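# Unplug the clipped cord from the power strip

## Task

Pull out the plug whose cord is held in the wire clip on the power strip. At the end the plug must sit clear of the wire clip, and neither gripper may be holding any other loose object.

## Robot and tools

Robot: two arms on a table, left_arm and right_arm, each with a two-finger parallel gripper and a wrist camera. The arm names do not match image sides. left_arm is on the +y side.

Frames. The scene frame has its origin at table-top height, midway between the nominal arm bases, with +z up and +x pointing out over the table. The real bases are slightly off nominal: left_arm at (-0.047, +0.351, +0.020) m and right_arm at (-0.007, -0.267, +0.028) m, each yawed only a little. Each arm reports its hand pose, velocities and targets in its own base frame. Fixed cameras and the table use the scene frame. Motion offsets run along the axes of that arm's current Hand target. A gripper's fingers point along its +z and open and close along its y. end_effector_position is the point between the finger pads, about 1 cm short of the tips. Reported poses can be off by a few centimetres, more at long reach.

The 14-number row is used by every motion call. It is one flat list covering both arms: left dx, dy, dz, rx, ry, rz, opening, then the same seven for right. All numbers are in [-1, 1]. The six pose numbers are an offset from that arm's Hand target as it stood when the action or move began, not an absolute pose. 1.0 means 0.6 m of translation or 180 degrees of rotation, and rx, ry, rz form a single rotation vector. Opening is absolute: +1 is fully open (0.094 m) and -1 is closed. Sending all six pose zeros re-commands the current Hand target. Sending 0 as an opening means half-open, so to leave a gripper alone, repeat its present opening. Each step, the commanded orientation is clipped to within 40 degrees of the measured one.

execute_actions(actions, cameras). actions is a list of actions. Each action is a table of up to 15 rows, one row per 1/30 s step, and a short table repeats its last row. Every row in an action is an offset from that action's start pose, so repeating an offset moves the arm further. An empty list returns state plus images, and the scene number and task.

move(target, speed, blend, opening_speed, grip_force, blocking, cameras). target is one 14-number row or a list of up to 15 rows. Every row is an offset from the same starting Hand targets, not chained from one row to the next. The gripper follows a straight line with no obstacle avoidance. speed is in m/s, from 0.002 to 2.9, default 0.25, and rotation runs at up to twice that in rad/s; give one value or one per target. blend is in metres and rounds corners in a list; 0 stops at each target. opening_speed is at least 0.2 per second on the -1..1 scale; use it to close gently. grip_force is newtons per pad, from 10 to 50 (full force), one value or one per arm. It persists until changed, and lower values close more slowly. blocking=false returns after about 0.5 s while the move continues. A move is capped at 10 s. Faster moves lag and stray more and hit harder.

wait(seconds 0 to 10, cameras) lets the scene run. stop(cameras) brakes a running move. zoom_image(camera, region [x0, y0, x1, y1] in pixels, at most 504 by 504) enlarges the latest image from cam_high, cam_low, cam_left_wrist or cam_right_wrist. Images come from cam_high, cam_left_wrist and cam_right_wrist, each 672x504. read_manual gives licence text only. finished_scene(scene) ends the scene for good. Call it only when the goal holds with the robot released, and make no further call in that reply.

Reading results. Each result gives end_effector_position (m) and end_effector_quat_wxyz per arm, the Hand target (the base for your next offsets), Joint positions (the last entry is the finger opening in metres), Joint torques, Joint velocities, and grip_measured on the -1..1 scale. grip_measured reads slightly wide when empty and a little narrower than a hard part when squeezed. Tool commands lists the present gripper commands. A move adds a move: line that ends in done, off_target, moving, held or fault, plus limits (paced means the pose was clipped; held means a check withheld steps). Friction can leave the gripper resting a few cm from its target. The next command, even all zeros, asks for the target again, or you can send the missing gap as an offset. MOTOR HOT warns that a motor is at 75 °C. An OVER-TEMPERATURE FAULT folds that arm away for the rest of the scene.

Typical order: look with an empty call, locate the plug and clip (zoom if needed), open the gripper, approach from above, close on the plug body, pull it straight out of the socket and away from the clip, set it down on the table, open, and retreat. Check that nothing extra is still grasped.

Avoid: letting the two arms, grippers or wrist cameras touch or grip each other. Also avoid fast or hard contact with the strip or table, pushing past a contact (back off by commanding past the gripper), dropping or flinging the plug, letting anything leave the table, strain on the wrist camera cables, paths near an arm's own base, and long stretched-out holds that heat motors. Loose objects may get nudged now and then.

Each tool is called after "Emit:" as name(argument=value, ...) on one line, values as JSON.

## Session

Emit:
execute_actions(actions=[])

Emit:
zoom_image(camera="cam_high", region=[340, 140, 640, 364])

Scene clock: 0.00 s.
left_arm: end_effector_position=(+0.4065, +0.0427, +0.1067) grip_measured=+1.000 end_effector_quat_wxyz=(+0.609, -0.069, +0.790, +0.024) | right_arm: end_effector_position=(+0.3973, -0.0021, +0.1168) grip_measured=+1.000 end_effector_quat_wxyz=(+0.617, +0.031, +0.785, -0.043)
Joint positions: left_arm=[0.083 1.603 0.371 0.97 -0.042 -0.058 0.094] | right_arm=[0.072 1.536 0.335 0.96 0.177 0.013 0.094]
Joint velocities: within noise
Joint torques (N m): no reading
Heat: left arm: 45 °C; right arm: 37 °C.
Hand target: left_arm +0.4071, +0.0427, +0.1077; +0.609, -0.069, +0.790, +0.024 | right_arm +0.3990, -0.0022, +0.1214; +0.622, +0.032, +0.781, -0.043
Tool commands: left_gripper/opening=+1.0 right_gripper/opening=+1.0

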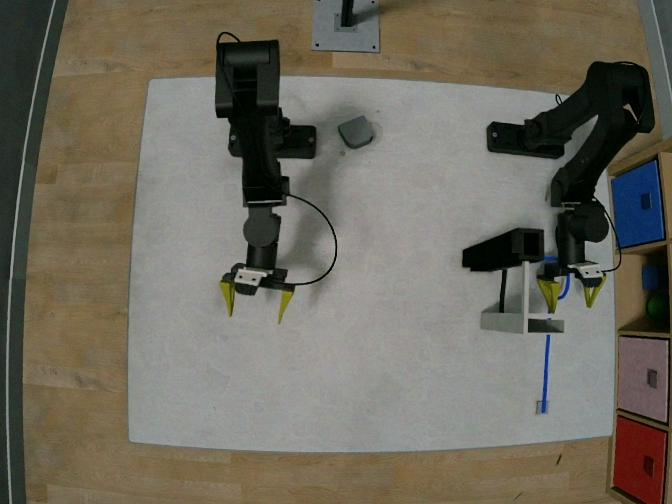

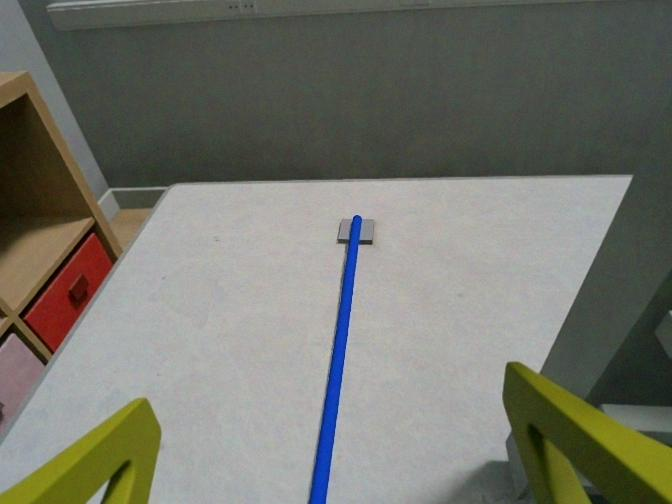

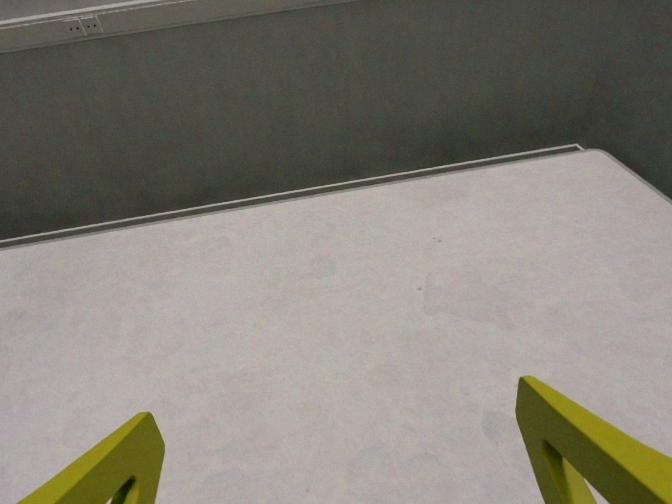

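Scaled by 1.680 from the camera's 672x504 image, which has a finer 960x720 frame.

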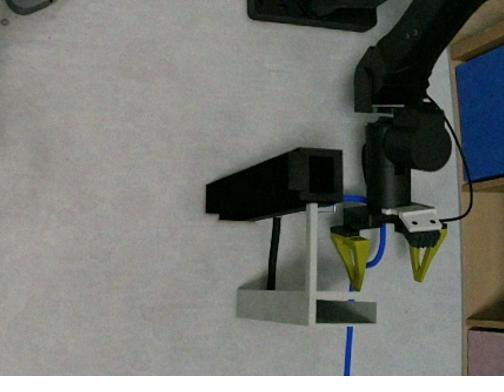

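Emit:
move(target=[-0.2033,0.0757,-0.2378,-0.3043,0.3293,-0.375,1,-0.0613,0.7288,-0.5785,-0.1674,-0.2786,-0.4848,-1], speed=0.4, opening_speed=1, cameras=["all"])

Scene clock: 22.00 s.
left_arm: end_effector_position=(+0.3008, +0.0790, +0.2500) grip_measured=+1.000 end_effector_quat_wxyz=(-0.097, +0.697, -0.708, +0.055) | right_arm: end_effector_position=(+0.1188, +0.4609, +0.2166) grip_measured=-0.988 end_effector_quat_wxyz=(+0.648, -0.655, +0.274, -0.275)
Joint positions: left_arm=[0.252 1.607 1.826 -1.567 -0.002 -1.302 0.094] | right_arm=[1.598 1.757 0.834 0.91 0.825 -1.566 0.001]
Joint torques (N m): left_arm=[0.8 -9.17 8.14 0.32 -0.02 -0.08] | right_arm=[0.38 -4.63 8.58 1.3 -0.05 -0.04]
Heat: left arm: 47 °C; right arm: 38 °C.
Hand target: left_arm +0.2945, +0.0799, +0.2602; +0.000, +0.707, -0.707, +0.000 | right_arm +0.1162, +0.4699, +0.2225; +0.653, -0.654, +0.271, -0.270
Off the commanded pose: left_arm 0.012 m, 13 deg | right_arm 0.011 m, 1 deg.
joint sent to its limit (left arm) — joint 4 (wrist pitch), lower limit. The joint targets are off in orientation, not in position.
move: off_target (left_arm, right_arm)

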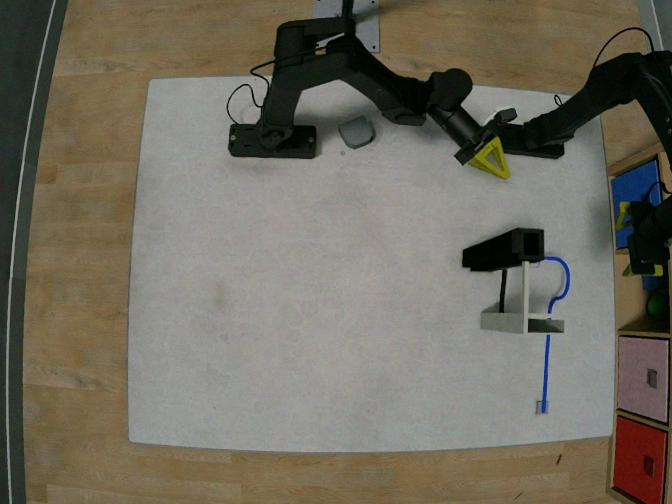

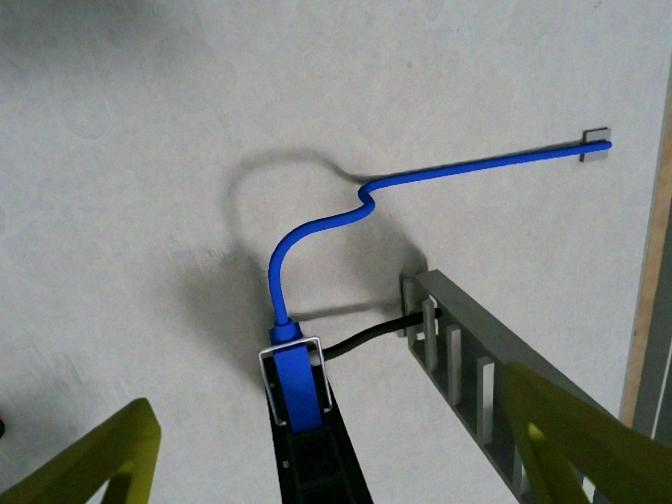

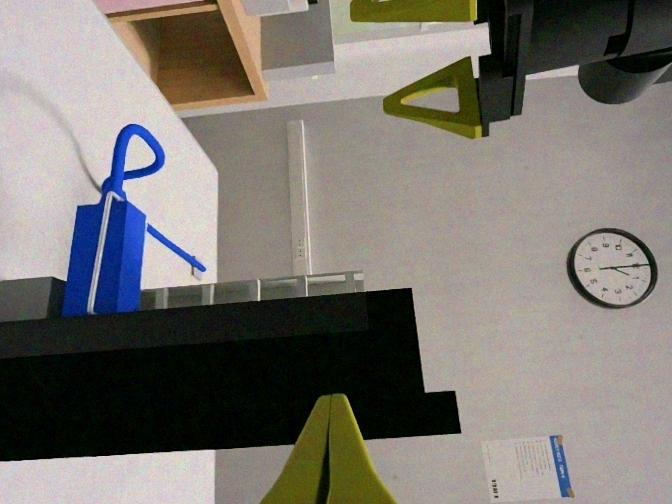

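Emit:
zoom_image(camera="cam_right_wrist", region=[20, 100, 270, 350])

Emit:
zoom_image(camera="cam_left_wrist", region=[220, 290, 370, 440])

Scaled by 2.016 from the camera's 672x504 image, which has a finer 960x720 frame.

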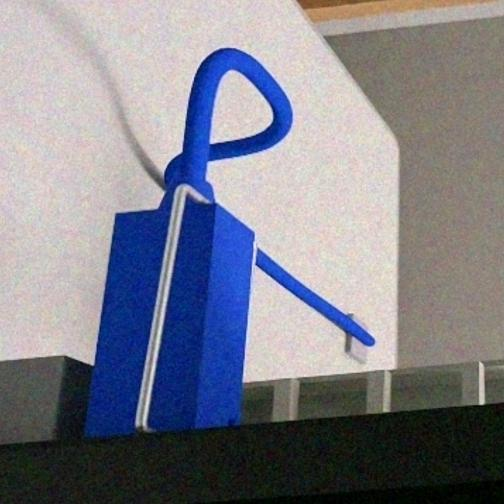

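Scaled by 3.360 from the camera's 672x504 image, which has a finer 960x720 frame.

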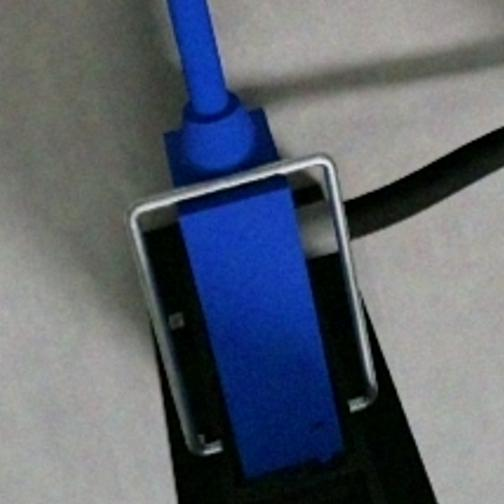

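Emit:
move(target=[0,0,0,0,0,0,1,-0.033,0.244,0.198,0,0.0833,0,-1], speed=0.25, cameras=["all"])

Emit:
zoom_image(camera="cam_right_wrist", region=[150, 200, 450, 500])

Scene clock: 33.90 s.
left_arm: end_effector_position=(+0.3008, +0.0789, +0.2500) grip_measured=+1.000 end_effector_quat_wxyz=(-0.097, +0.697, -0.708, +0.055) | right_arm: end_effector_position=(+0.1820, +0.5654, +0.0746) grip_measured=-0.988 end_effector_quat_wxyz=(+0.609, -0.622, +0.346, -0.350)
Joint positions: left_arm=[0.252 1.607 1.826 -1.567 -0.002 -1.302 0.094] | right_arm=[1.511 2.537 1.444 1.07 0.97 -1.566 0.001]
Joint torques (N m): left_arm=[0.8 -9.18 8.12 0.32 -0.01 -0.09] | right_arm=[-0.4 -8.42 7.38 1.42 0.12 -0.03]
Heat: left arm: 47 °C; right arm: 39 °C.
Hand target: left_arm +0.2945, +0.0799, +0.2602; +0.000, +0.707, -0.707, +0.000 | right_arm +0.1860, +0.5679, +0.0760; +0.612, -0.613, +0.353, -0.353
Off the commanded pose: left_arm 0.012 m, 13 deg | right_arm 0.005 m, 1 deg.
joint sent to its limit (left arm) — joint 4 (wrist pitch), lower limit. The joint targets are off in orientation, not in position.
move: off_target (left_arm)

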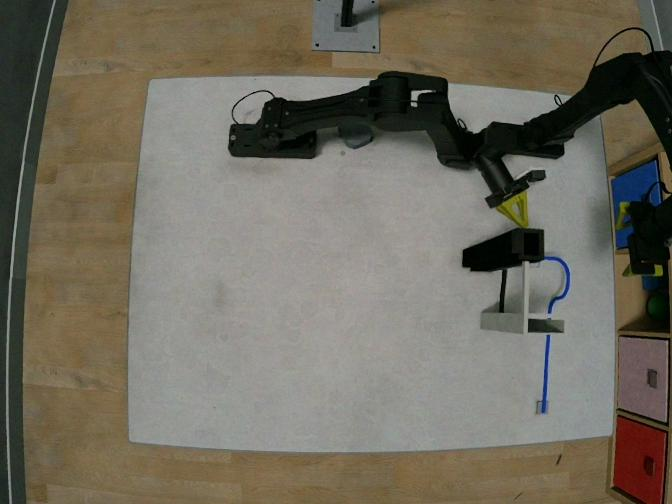

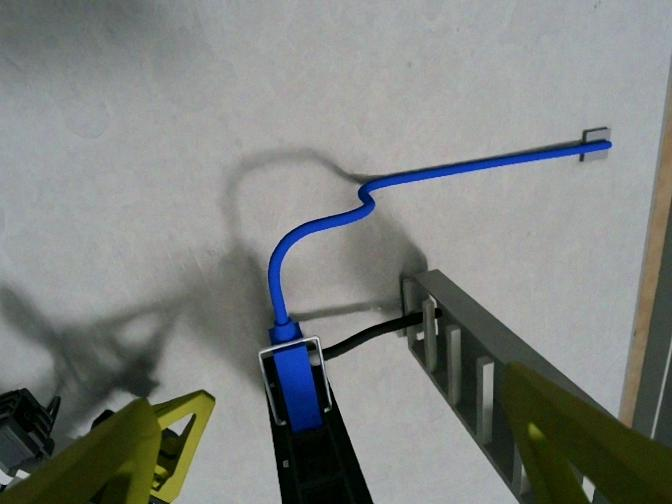

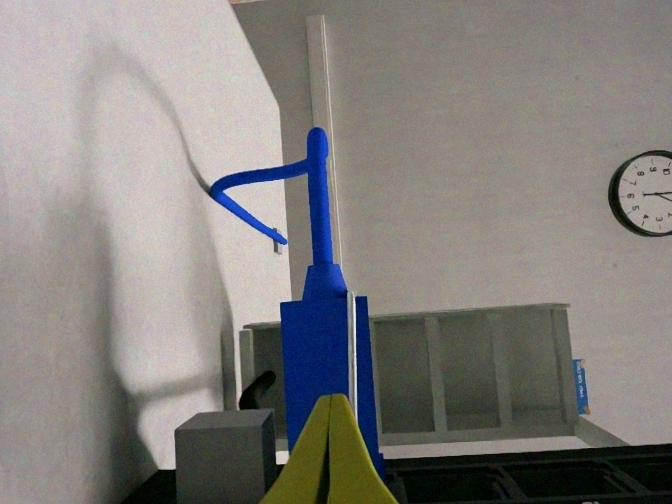

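Scaled by 1.680 from the camera's 672x504 image, which has a finer 960x720 frame.

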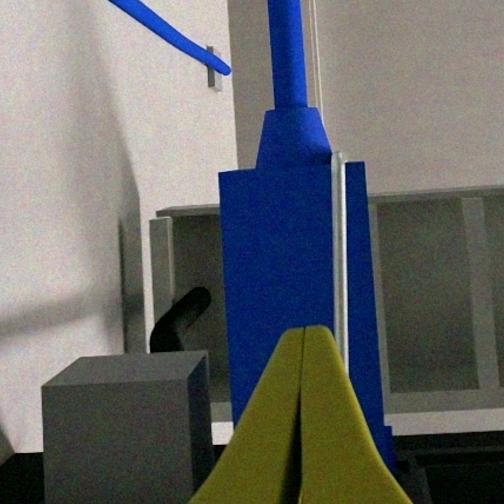

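Emit:
move(target=[0,0,0,0,0,0,1,0.0095,0.0067,0.0522,0,0,0,-1], speed=0.12, cameras=["cam_left_wrist","cam_right_wrist"])

Emit:
zoom_image(camera="cam_right_wrist", region=[150, 200, 450, 500])

Emit:
zoom_image(camera="cam_left_wrist", region=[200, 290, 370, 460])

Scene clock: 39.47 s.
left_arm: end_effector_position=(+0.3008, +0.0789, +0.2500) grip_measured=+1.000 end_effector_quat_wxyz=(-0.097, +0.697, -0.708, +0.055) | right_arm: end_effector_position=(+0.2163, +0.5718, +0.0779) grip_measured=-0.988 end_effector_quat_wxyz=(+0.613, -0.608, +0.359, -0.355)
Joint positions: left_arm=[0.252 1.607 1.826 -1.567 -0.002 -1.302 0.094] | right_arm=[1.447 2.576 1.524 1.056 0.933 -1.566 0.001]
Joint torques (N m): left_arm=[0.81 -9.17 8.13 0.32 0 -0.08] | right_arm=[0.09 -8.17 7.75 1.28 -0.11 -0.04]
Heat: left arm: 47 °C; right arm: 39 °C.
Hand target: left_arm +0.2945, +0.0799, +0.2602; +0.000, +0.707, -0.707, +0.000 | right_arm +0.2160, +0.5787, +0.0720; +0.612, -0.613, +0.353, -0.353
Off the commanded pose: left_arm 0.012 m, 13 deg | right_arm 0.009 m, 1 deg.
joint sent to its limit (left arm) — joint 4 (wrist pitch), lower limit. The joint targets are off in orientation, not in position.
move: off_target (left_arm)
Images, in order (width x height): cam_left_wrist 672x504, cam_right_wrist 672x504.

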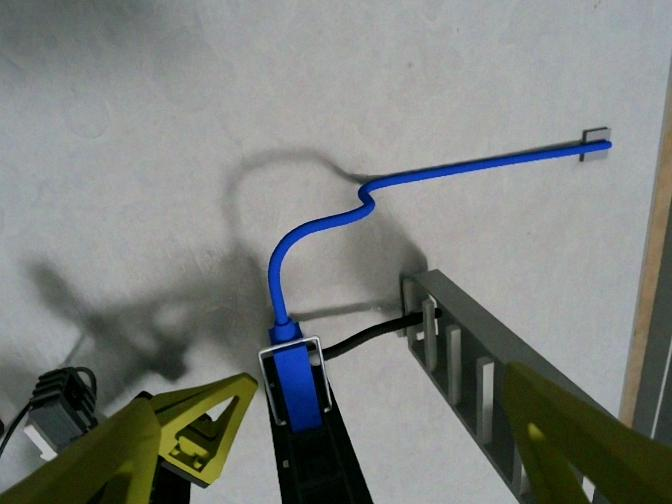

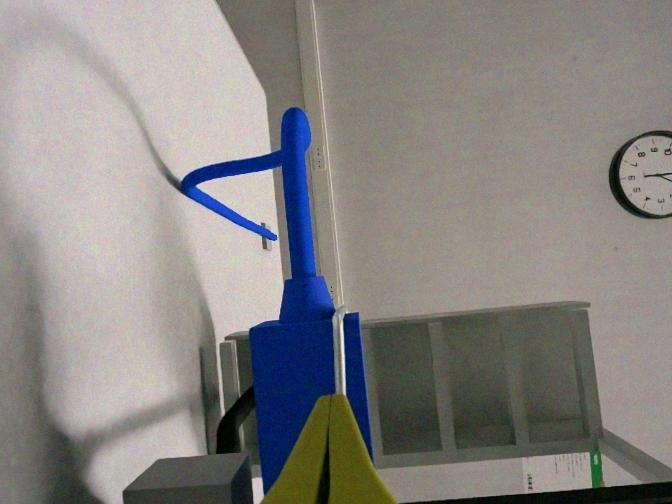

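Scaled by 1.680 from the camera's 672x504 image, which has a finer 960x720 frame.

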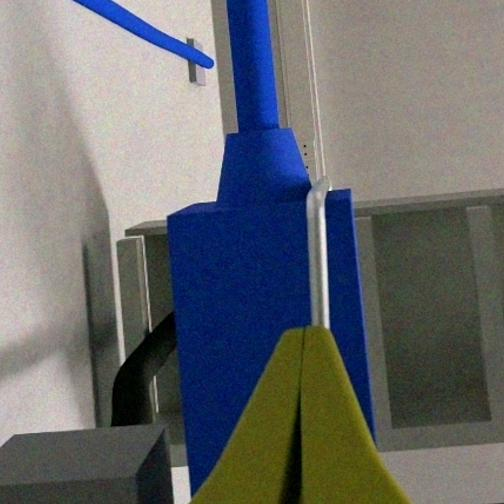

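Scaled by 2.965 from the camera's 672x504 image, which has a finer 960x720 frame.

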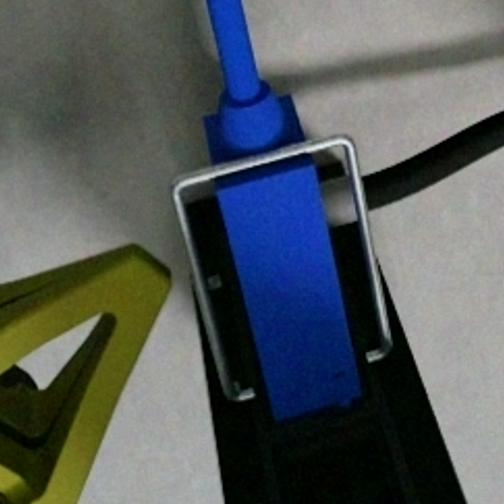

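Emit:
move(target=[[0,0,0,0,0,0,1,0,0.02,0,0,0,0,-1],[0,0,0,0,0,0,1,0,0.02,0.0345,0,0,0,-1]], speed=0.1, cameras=["cam_left_wrist","cam_right_wrist"])

Emit:
zoom_image(camera="cam_right_wrist", region=[150, 200, 450, 500])

Emit:
zoom_image(camera="cam_left_wrist", region=[200, 290, 370, 460])

Scene clock: 50.20 s.
left_arm: end_effector_position=(+0.3008, +0.0789, +0.2500) grip_measured=+1.000 end_effector_quat_wxyz=(-0.097, +0.697, -0.708, +0.055) | right_arm: end_effector_position=(+0.2318, +0.5836, +0.0679) grip_measured=-0.988 end_effector_quat_wxyz=(+0.615, -0.608, +0.358, -0.353)
Joint positions: left_arm=[0.252 1.607 1.826 -1.567 -0.002 -1.302 0.094] | right_arm=[1.418 2.64 1.613 1.035 0.899 -1.566 0.001]
Joint torques (N m): left_arm=[0.81 -9.17 8.09 0.32 -0.01 -0.11] | right_arm=[-0.29 -8.36 7.91 1.26 -0.06 -0.04]
Heat: left arm: 48 °C; right arm: 39 °C.
Hand target: left_arm +0.2945, +0.0799, +0.2602; +0.000, +0.707, -0.707, +0.000 | right_arm +0.2339, +0.5890, +0.0600; +0.612, -0.613, +0.353, -0.353
Off the commanded pose: left_arm 0.012 m, 13 deg | right_arm 0.010 m, 1 deg.
joint sent to its limit (left arm) — joint 4 (wrist pitch), lower limit. The joint targets are off in orientation, not in position.
move: off_target (left_arm)
Images, in order (width x height): cam_left_wrist 672x504, cam_right_wrist 672x504.

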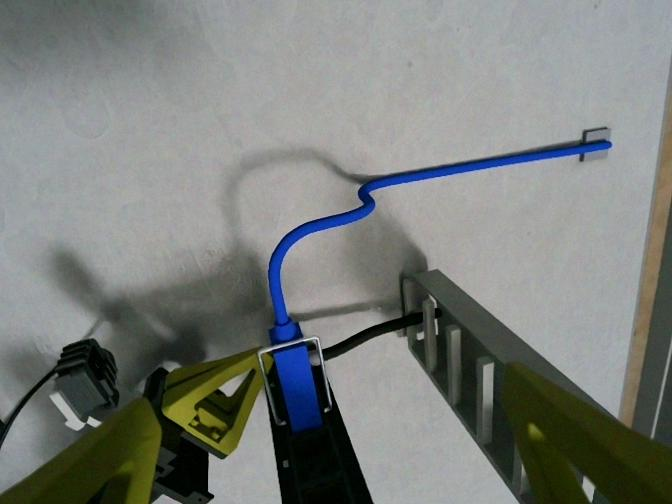

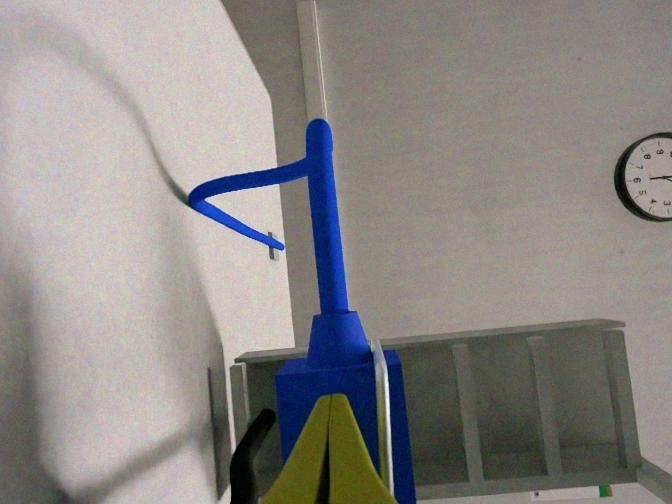

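Scaled by 1.680 from the camera's 672x504 image, which has a finer 960x720 frame.

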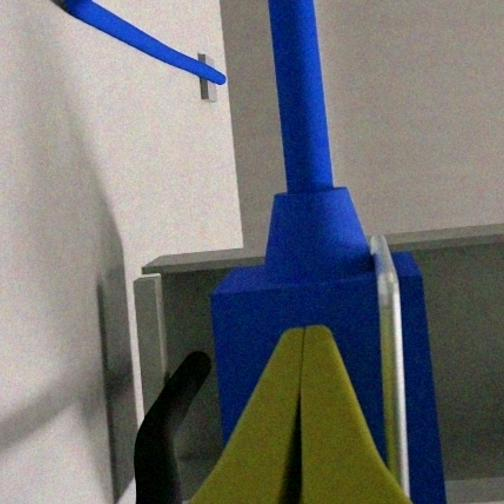

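Scaled by 2.965 from the camera's 672x504 image, which has a finer 960x720 frame.

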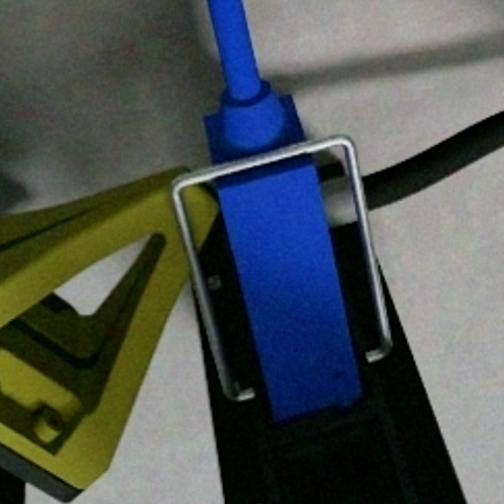

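Emit:
move(target=[0,0,0,0,0,0,1,0.007,-0.108,0.002,0,0.03,0,-1], speed=0.1, cameras=["cam_left_wrist","cam_right_wrist"])

Emit:
zoom_image(camera="cam_left_wrist", region=[200, 290, 370, 460])

Scene clock: 54.33 s.
left_arm: end_effector_position=(+0.3008, +0.0789, +0.2500) grip_measured=+1.000 end_effector_quat_wxyz=(-0.097, +0.697, -0.708, +0.055) | right_arm: end_effector_position=(+0.2337, +0.5818, +0.0735) grip_measured=-0.988 end_effector_quat_wxyz=(-0.566, +0.633, -0.359, +0.386)
Joint positions: left_arm=[0.252 1.607 1.826 -1.567 -0.002 -1.302 0.094] | right_arm=[1.426 2.596 1.649 0.841 0.967 -1.567 0.001]
Joint torques (N m): left_arm=[0.85 -9.18 8.13 0.32 -0.01 -0.09] | right_arm=[0.1 -14.78 8.77 1.4 0.44 0]
Heat: left arm: 48 °C; right arm: 39 °C.
Hand target: left_arm +0.2945, +0.0799, +0.2602; +0.000, +0.707, -0.707, +0.000 | right_arm +0.2370, +0.5860, +0.1248; -0.595, +0.595, -0.382, +0.382
Off the commanded pose: left_arm 0.012 m, 13 deg | right_arm 0.052 m, 6 deg.
joint sent to its limit (left arm) — joint 4 (wrist pitch), lower limit. The joint targets are off in orientation, not in position.
move: off_target (left_arm, right_arm)
Images, in order (width x height): cam_left_wrist 672x504, cam_right_wrist 672x504.

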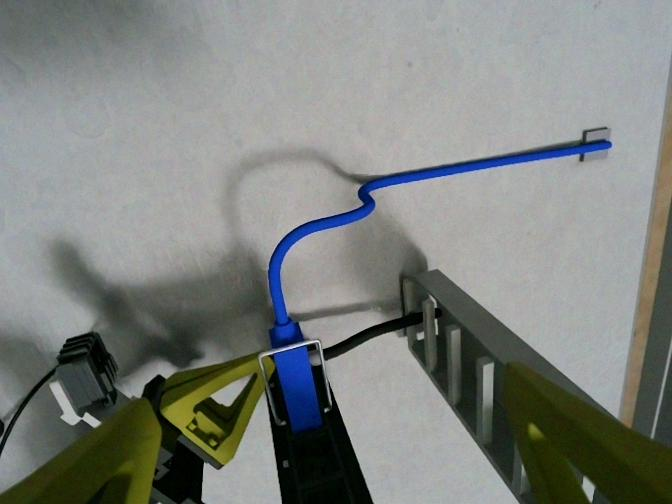

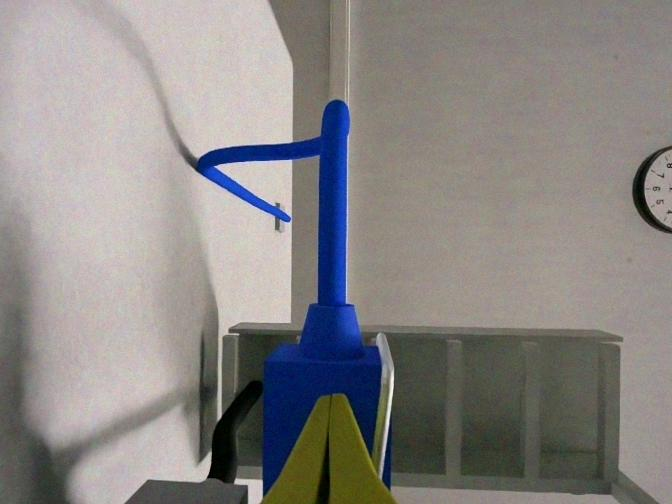

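Scaled by 2.965 from the camera's 672x504 image, which has a finer 960x720 frame.

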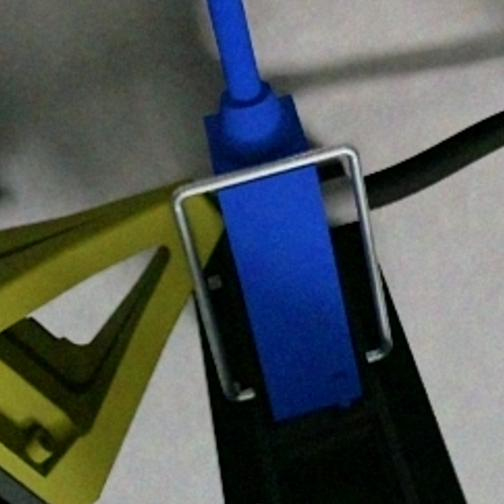

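Emit:
move(target=[0,0,0,0,0,0,1,0,-0.058,-0.003,0,0.02,0,-1], speed=0.08, cameras=["cam_left_wrist","cam_right_wrist"])

Emit:
zoom_image(camera="cam_left_wrist", region=[200, 290, 370, 460])

Scene clock: 56.37 s.
left_arm: end_effector_position=(+0.3008, +0.0789, +0.2500) grip_measured=+1.000 end_effector_quat_wxyz=(-0.097, +0.697, -0.708, +0.055) | right_arm: end_effector_position=(+0.2349, +0.5844, +0.1223) grip_measured=-0.988 end_effector_quat_wxyz=(+0.565, -0.608, +0.385, -0.404)
Joint positions: left_arm=[0.252 1.607 1.826 -1.567 -0.002 -1.302 0.094] | right_arm=[1.438 2.539 1.735 0.735 1.051 -1.567 0.001]
Joint torques (N m): left_arm=[0.81 -9.2 8.1 0.32 -0.01 -0.09] | right_arm=[0.32 -13.71 8.59 1.22 0.34 -0.02]
Heat: left arm: 48 °C; right arm: 40 °C.
Hand target: left_arm +0.2945, +0.0799, +0.2602; +0.000, +0.707, -0.707, +0.000 | right_arm +0.2355, +0.5853, +0.1596; +0.583, -0.583, +0.400, -0.400
Off the commanded pose: left_arm 0.012 m, 13 deg | right_arm 0.037 m, 4 deg.
joint sent to its limit (left arm) — joint 4 (wrist pitch), lower limit. The joint targets are off in orientation, not in position.
move: off_target (left_arm, right_arm)
Images, in order (width x height): cam_left_wrist 672x504, cam_right_wrist 672x504.

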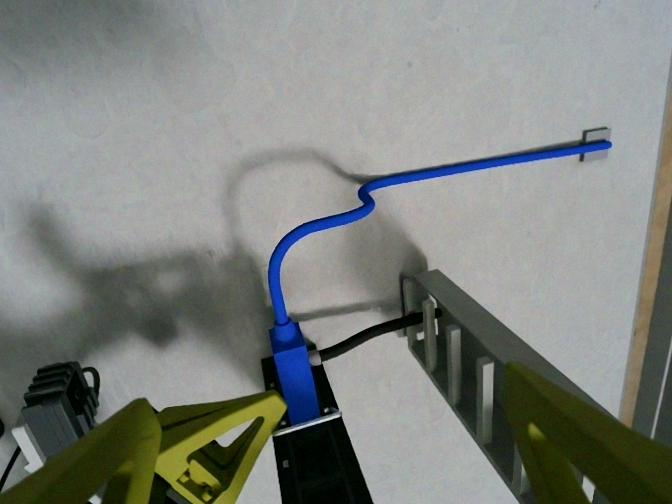

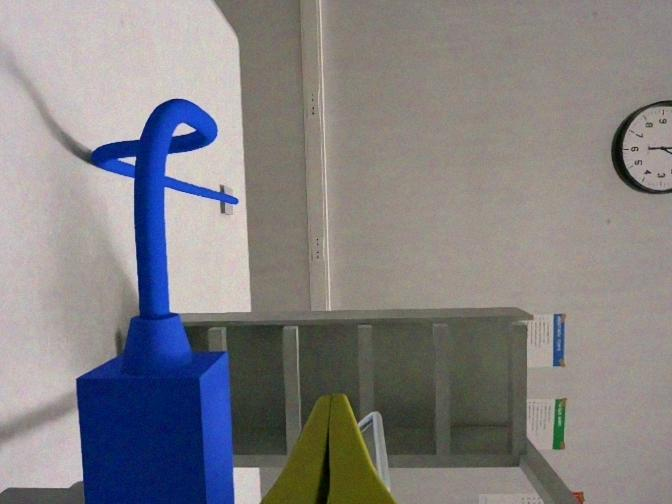

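Scaled by 2.965 from the camera's 672x504 image, which has a finer 960x720 frame.

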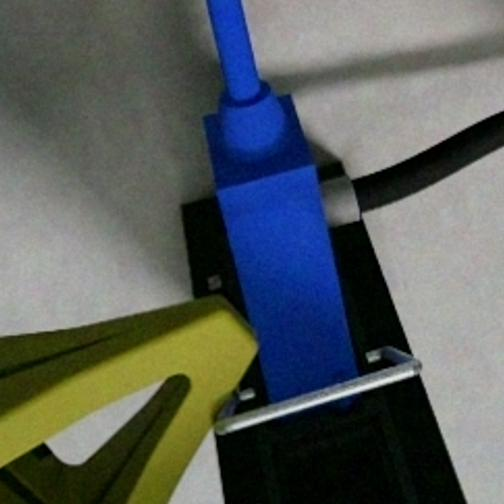

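Emit:
move(target=[0,0,0,0,0,0,1,0.0475,0.012,-0.0067,0,0.055,0,-1], speed=0.08, cameras=["cam_left_wrist","cam_right_wrist"])

Emit:
zoom_image(camera="cam_left_wrist", region=[200, 290, 370, 460])

Scene clock: 60.40 s.
left_arm: end_effector_position=(+0.3008, +0.0789, +0.2500) grip_measured=+1.000 end_effector_quat_wxyz=(-0.097, +0.697, -0.708, +0.055) | right_arm: end_effector_position=(+0.2396, +0.5578, +0.1265) grip_measured=-0.988 end_effector_quat_wxyz=(+0.534, -0.570, +0.431, -0.451)
Joint positions: left_arm=[0.252 1.607 1.826 -1.567 -0.002 -1.302 0.094] | right_arm=[1.446 2.539 1.742 0.735 1.223 -1.567 0.001]
Joint torques (N m): left_arm=[0.85 -9.18 8.09 0.32 -0.01 -0.09] | right_arm=[-0.03 -12.08 8.68 1.22 0.39 -0.01]
Heat: left arm: 48 °C; right arm: 40 °C.
Hand target: left_arm +0.2945, +0.0799, +0.2602; +0.000, +0.707, -0.707, +0.000 | right_arm +0.2419, +0.5572, +0.1523; +0.546, -0.546, +0.449, -0.449
Off the commanded pose: left_arm 0.012 m, 13 deg | right_arm 0.026 m, 4 deg.
joint sent to its limit (left arm) — joint 4 (wrist pitch), lower limit. The joint targets are off in orientation, not in position.
move: off_target (left_arm, right_arm)
Images, in order (width x height): cam_left_wrist 672x504, cam_right_wrist 672x504.

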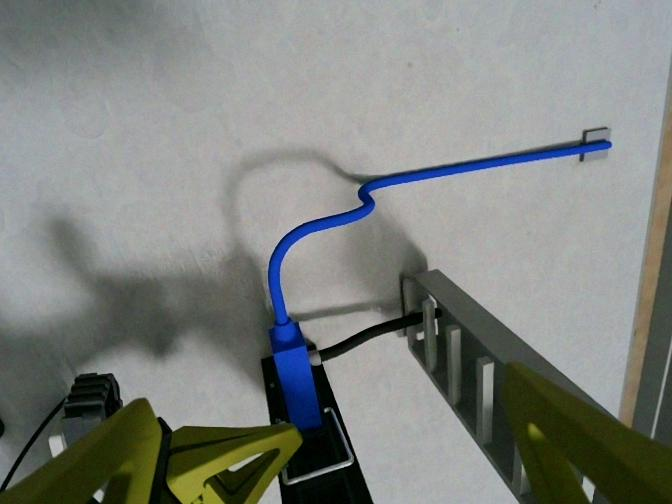

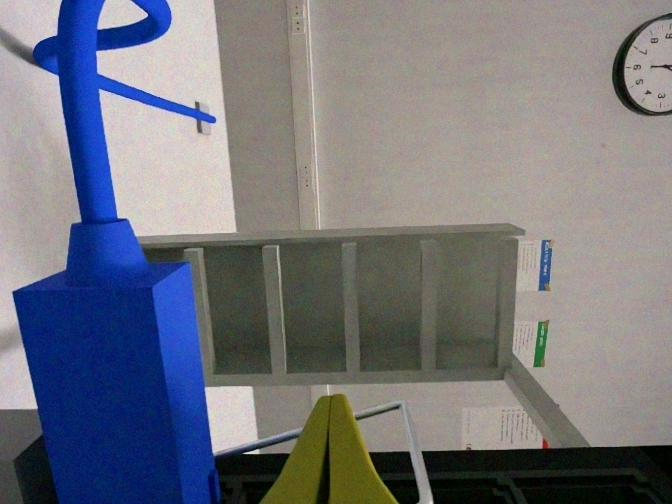

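Scaled by 2.965 from the camera's 672x504 image, which has a finer 960x720 frame.

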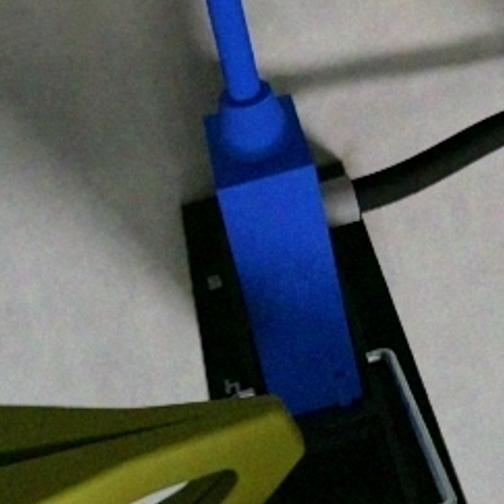

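Emit:
move(target=[[0,0,0,0,0,0,1,0,0.02,-0.167,0,0,0,-1],[0.1755,-0.0022,0.1833,0,0,0,0.1,0.245,-0.05,-0.218,0,0,0,-1]], speed=0.2, blend=[0.02,0], cameras=["all"])

Scene clock: 67.47 s.
left_arm: end_effector_position=(+0.2978, -0.0260, +0.1561) grip_measured=+0.102 end_effector_quat_wxyz=(-0.002, +0.705, -0.709, +0.008) | right_arm: end_effector_position=(+0.1445, +0.3927, +0.1784) grip_measured=-0.988 end_effector_quat_wxyz=(+0.543, -0.550, +0.447, -0.451)
Joint positions: left_arm=[-0.087 1.663 1.523 -1.415 0.006 -1.652 0.052] | right_arm=[1.659 1.941 0.887 1.019 1.463 -1.548 0.001]
Joint torques (N m): left_arm=[-0.16 -7.5 5.86 0.22 -0.08 -0.1] | right_arm=[0.84 -7.68 3.64 1.15 0.17 -0.04]
Heat: left arm: 47 °C; right arm: 40 °C.
Hand target: left_arm +0.2957, -0.0254, +0.1502; +0.000, +0.707, -0.707, +0.000 | right_arm +0.1421, +0.3877, +0.1824; +0.546, -0.546, +0.449, -0.449
Off the commanded pose: left_arm 0.006 m, 1 deg | right_arm 0.007 m, 1 deg.
move: done

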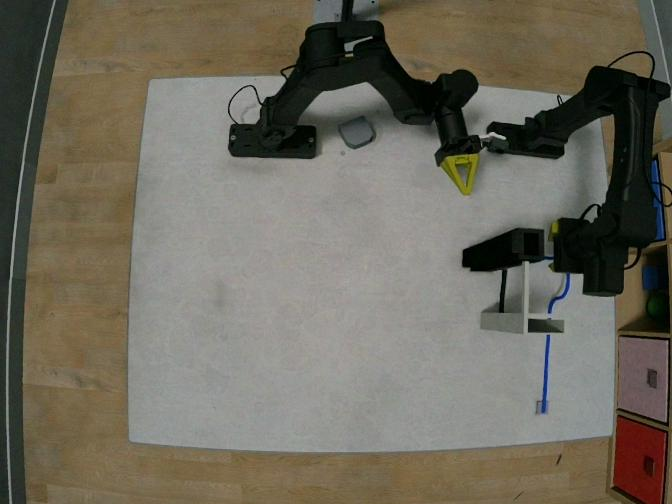

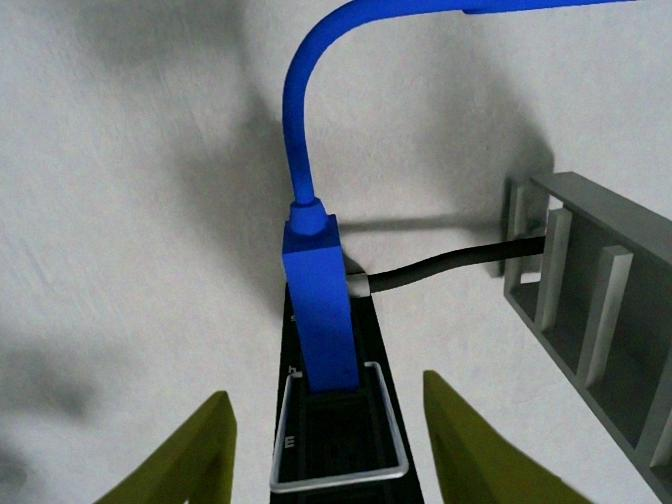

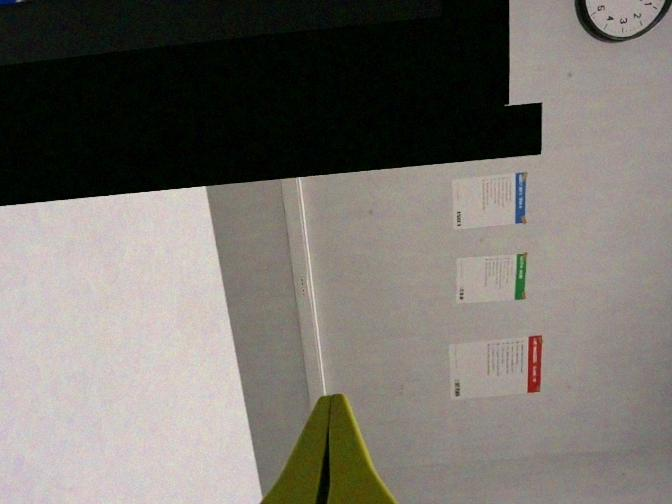

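Emit:
move(target=[0.005,0.005,0.148,0,0.0556,0,0.1,0,0,0,0,0,0,-1], speed=0.12, cameras=["cam_left_wrist","cam_right_wrist"])

Scene clock: 74.77 s.
left_arm: end_effector_position=(+0.2965, -0.0296, +0.0702) grip_measured=+0.102 end_effector_quat_wxyz=(+0.052, +0.705, -0.704, +0.069) | right_arm: end_effector_position=(+0.1445, +0.3927, +0.1788) grip_measured=-0.988 end_effector_quat_wxyz=(+0.543, -0.549, +0.447, -0.451)
Joint positions: left_arm=[0 1.671 1.178 -1.053 0.171 -1.574 0.052] | right_arm=[1.659 1.941 0.887 1.024 1.463 -1.551 0.001]
Joint torques (N m): left_arm=[0.62 -6.49 5.87 0.22 0.15 0.11] | right_arm=[0.83 -7.62 3.62 1.18 0.17 -0.04]
Heat: left arm: 47 °C; right arm: 40 °C.
Hand target: left_arm +0.2926, -0.0283, +0.0613; +0.062, +0.705, -0.704, +0.061 | right_arm +0.1421, +0.3877, +0.1824; +0.546, -0.546, +0.449, -0.449
Off the commanded pose: left_arm 0.010 m, 1 deg | right_arm 0.007 m, 1 deg.
move: done
Images, in order (width x height): cam_left_wrist 672x504, cam_right_wrist 672x504.

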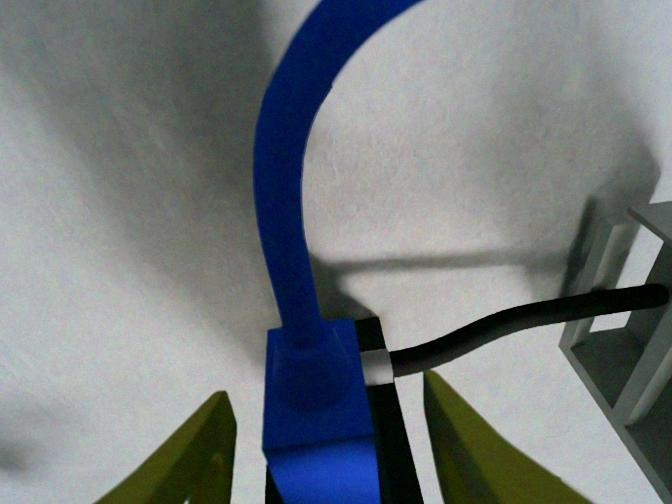

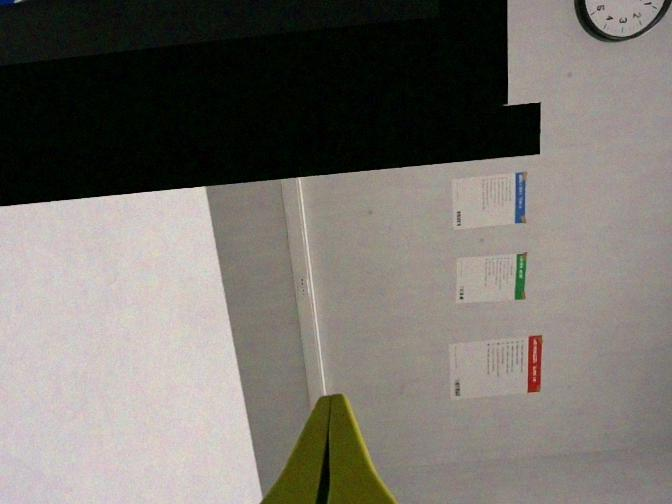

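Emit:
move(target=[[0,0.003,0.01,0,0,0,0.1,0,0,0,0,0,0,-1],[0,0.003,0.01,0,0,0,-0.75,0,0,0,0,0,0,-1]], speed=0.1, opening_speed=1.2, cameras=["cam_left_wrist"])

Scene clock: 78.33 s.
left_arm: end_effector_position=(+0.2954, -0.0298, +0.0647) grip_measured=-0.488 end_effector_quat_wxyz=(+0.052, +0.705, -0.704, +0.070) | right_arm: end_effector_position=(+0.1445, +0.3927, +0.1788) grip_measured=-0.988 end_effector_quat_wxyz=(+0.543, -0.549, +0.447, -0.451)
Joint positions: left_arm=[0 1.671 1.155 -1.029 0.172 -1.574 0.024] | right_arm=[1.659 1.941 0.887 1.024 1.463 -1.551 0.001]
Joint torques (N m): left_arm=[0.32 -6.49 5.71 0.25 0.13 0.07] | right_arm=[0.84 -7.62 3.63 1.19 0.17 -0.04]
Heat: left arm: 46 °C; right arm: 40 °C.
Hand target: left_arm +0.2908, -0.0294, +0.0554; +0.062, +0.705, -0.704, +0.061 | right_arm +0.1421, +0.3877, +0.1824; +0.546, -0.546, +0.449, -0.449
Off the commanded pose: left_arm 0.010 m, 2 deg | right_arm 0.007 m, 1 deg.
move: done; target 2's new opening was sent with left_arm's hand 0.011 m and 2 deg from that target
Images, in order (width x height): cam_left_wrist 672x504.

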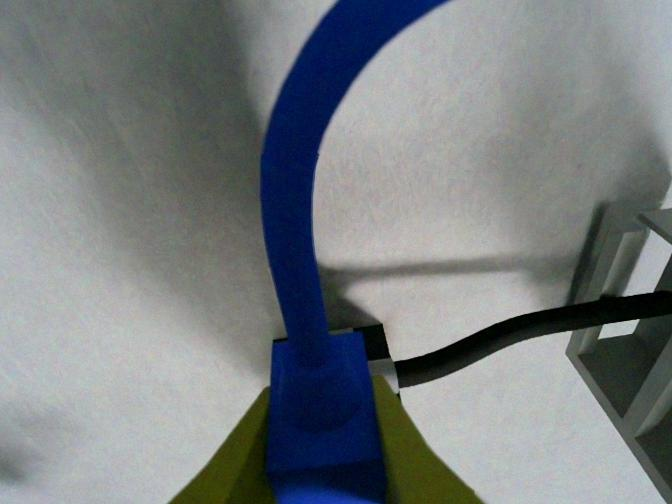

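Emit:
move(target=[[-0.189,0.007,-0.0334,0,0,0,-0.75,0,0,0,0,0,0,-1],[-0.205,0.007,0.057,0,0,0,-0.75,0,0,0,0,0,0,-1]], speed=0.1, blend=[0.01,0], cameras=["all"])

Scene clock: 82.30 s.
left_arm: end_effector_position=(+0.2900, +0.0854, +0.0092) grip_measured=-0.488 end_effector_quat_wxyz=(+0.059, +0.708, -0.700, +0.072) | right_arm: end_effector_position=(+0.1445, +0.3927, +0.1788) grip_measured=-0.988 end_effector_quat_wxyz=(+0.543, -0.549, +0.447, -0.451)
Joint positions: left_arm=[0.39 1.841 1.12 -0.904 0.179 -1.187 0.024] | right_arm=[1.659 1.941 0.887 1.024 1.463 -1.551 0.001]
Joint torques (N m): left_arm=[-0.38 -7.83 5.35 0.2 -0.1 0.07] | right_arm=[0.83 -7.62 3.63 1.18 0.17 -0.04]
Heat: left arm: 46 °C; right arm: 40 °C.
Hand target: left_arm +0.2865, +0.0859, +0.0004; +0.062, +0.705, -0.704, +0.061 | right_arm +0.1421, +0.3877, +0.1824; +0.546, -0.546, +0.449, -0.449
Off the commanded pose: left_arm 0.009 m, 1 deg | right_arm 0.007 m, 1 deg.
move: done

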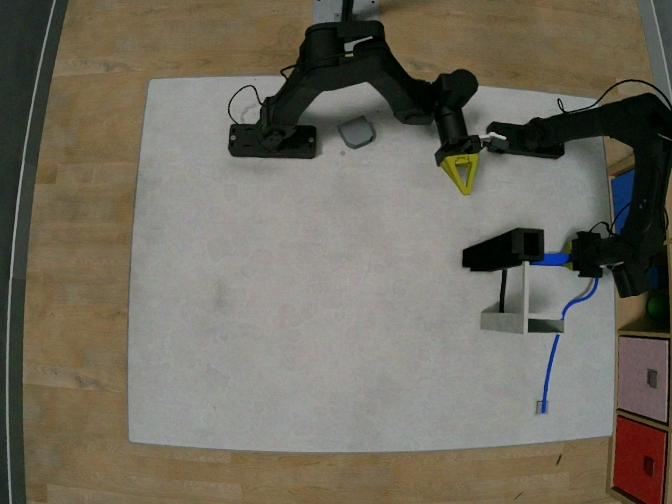

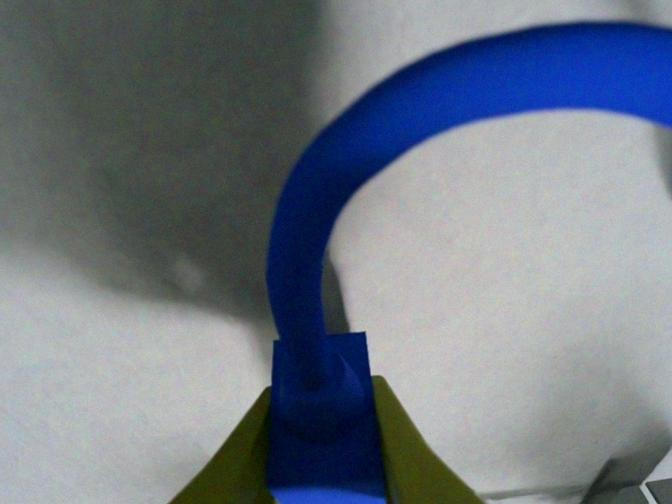

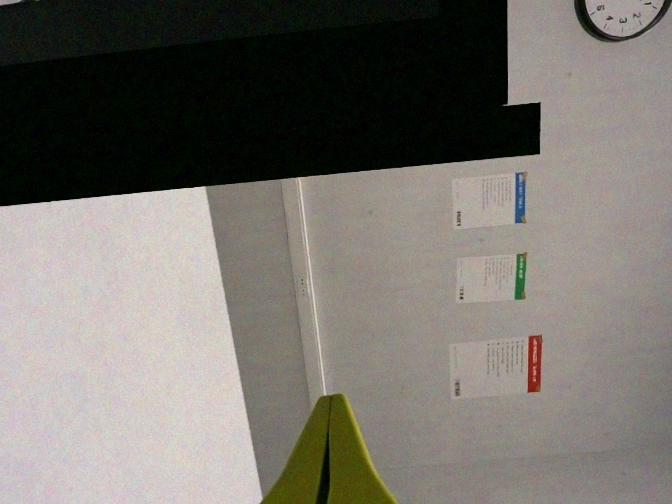

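Emit:
move(target=[-0.0043,0,0.0246,0,0,0,-0.75,0,0,0,0,0,0,-1], speed=0.05, cameras=["cam_left_wrist"])

Scene clock: 83.70 s.
left_arm: end_effector_position=(+0.2909, +0.0857, +0.0034) grip_measured=-0.488 end_effector_quat_wxyz=(+0.055, +0.705, -0.703, +0.075) | right_arm: end_effector_position=(+0.1445, +0.3927, +0.1788) grip_measured=-0.988 end_effector_quat_wxyz=(+0.543, -0.549, +0.447, -0.451)
Joint positions: left_arm=[0.39 1.847 1.102 -0.87 0.18 -1.18 0.024] | right_arm=[1.659 1.941 0.887 1.024 1.463 -1.551 0.001]
Joint torques (N m): left_arm=[-0.35 -5.96 4.31 0.44 -0.1 0.01] | right_arm=[0.84 -7.62 3.64 1.18 0.17 -0.04]
Heat: left arm: 46 °C; right arm: 40 °C.
Hand target: left_arm +0.2865, +0.0858, -0.0145; +0.062, +0.705, -0.704, +0.061 | right_arm +0.1421, +0.3877, +0.1824; +0.546, -0.546, +0.449, -0.449
Off the commanded pose: left_arm 0.019 m, 2 deg | right_arm 0.007 m, 1 deg.
move: off_target (left_arm)
Images, in order (width x height): cam_left_wrist 672x504.

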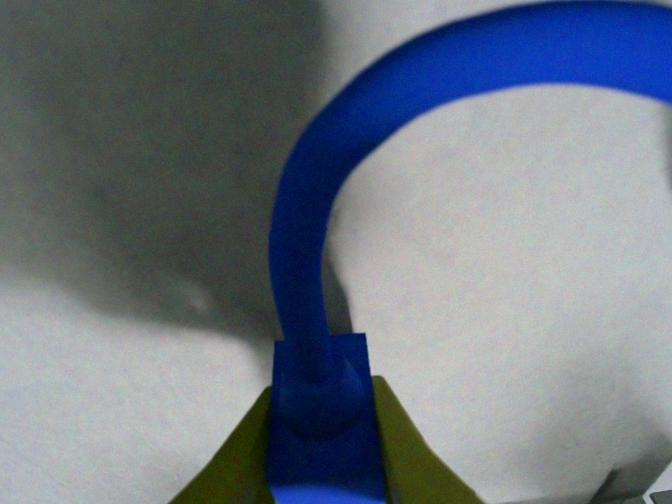

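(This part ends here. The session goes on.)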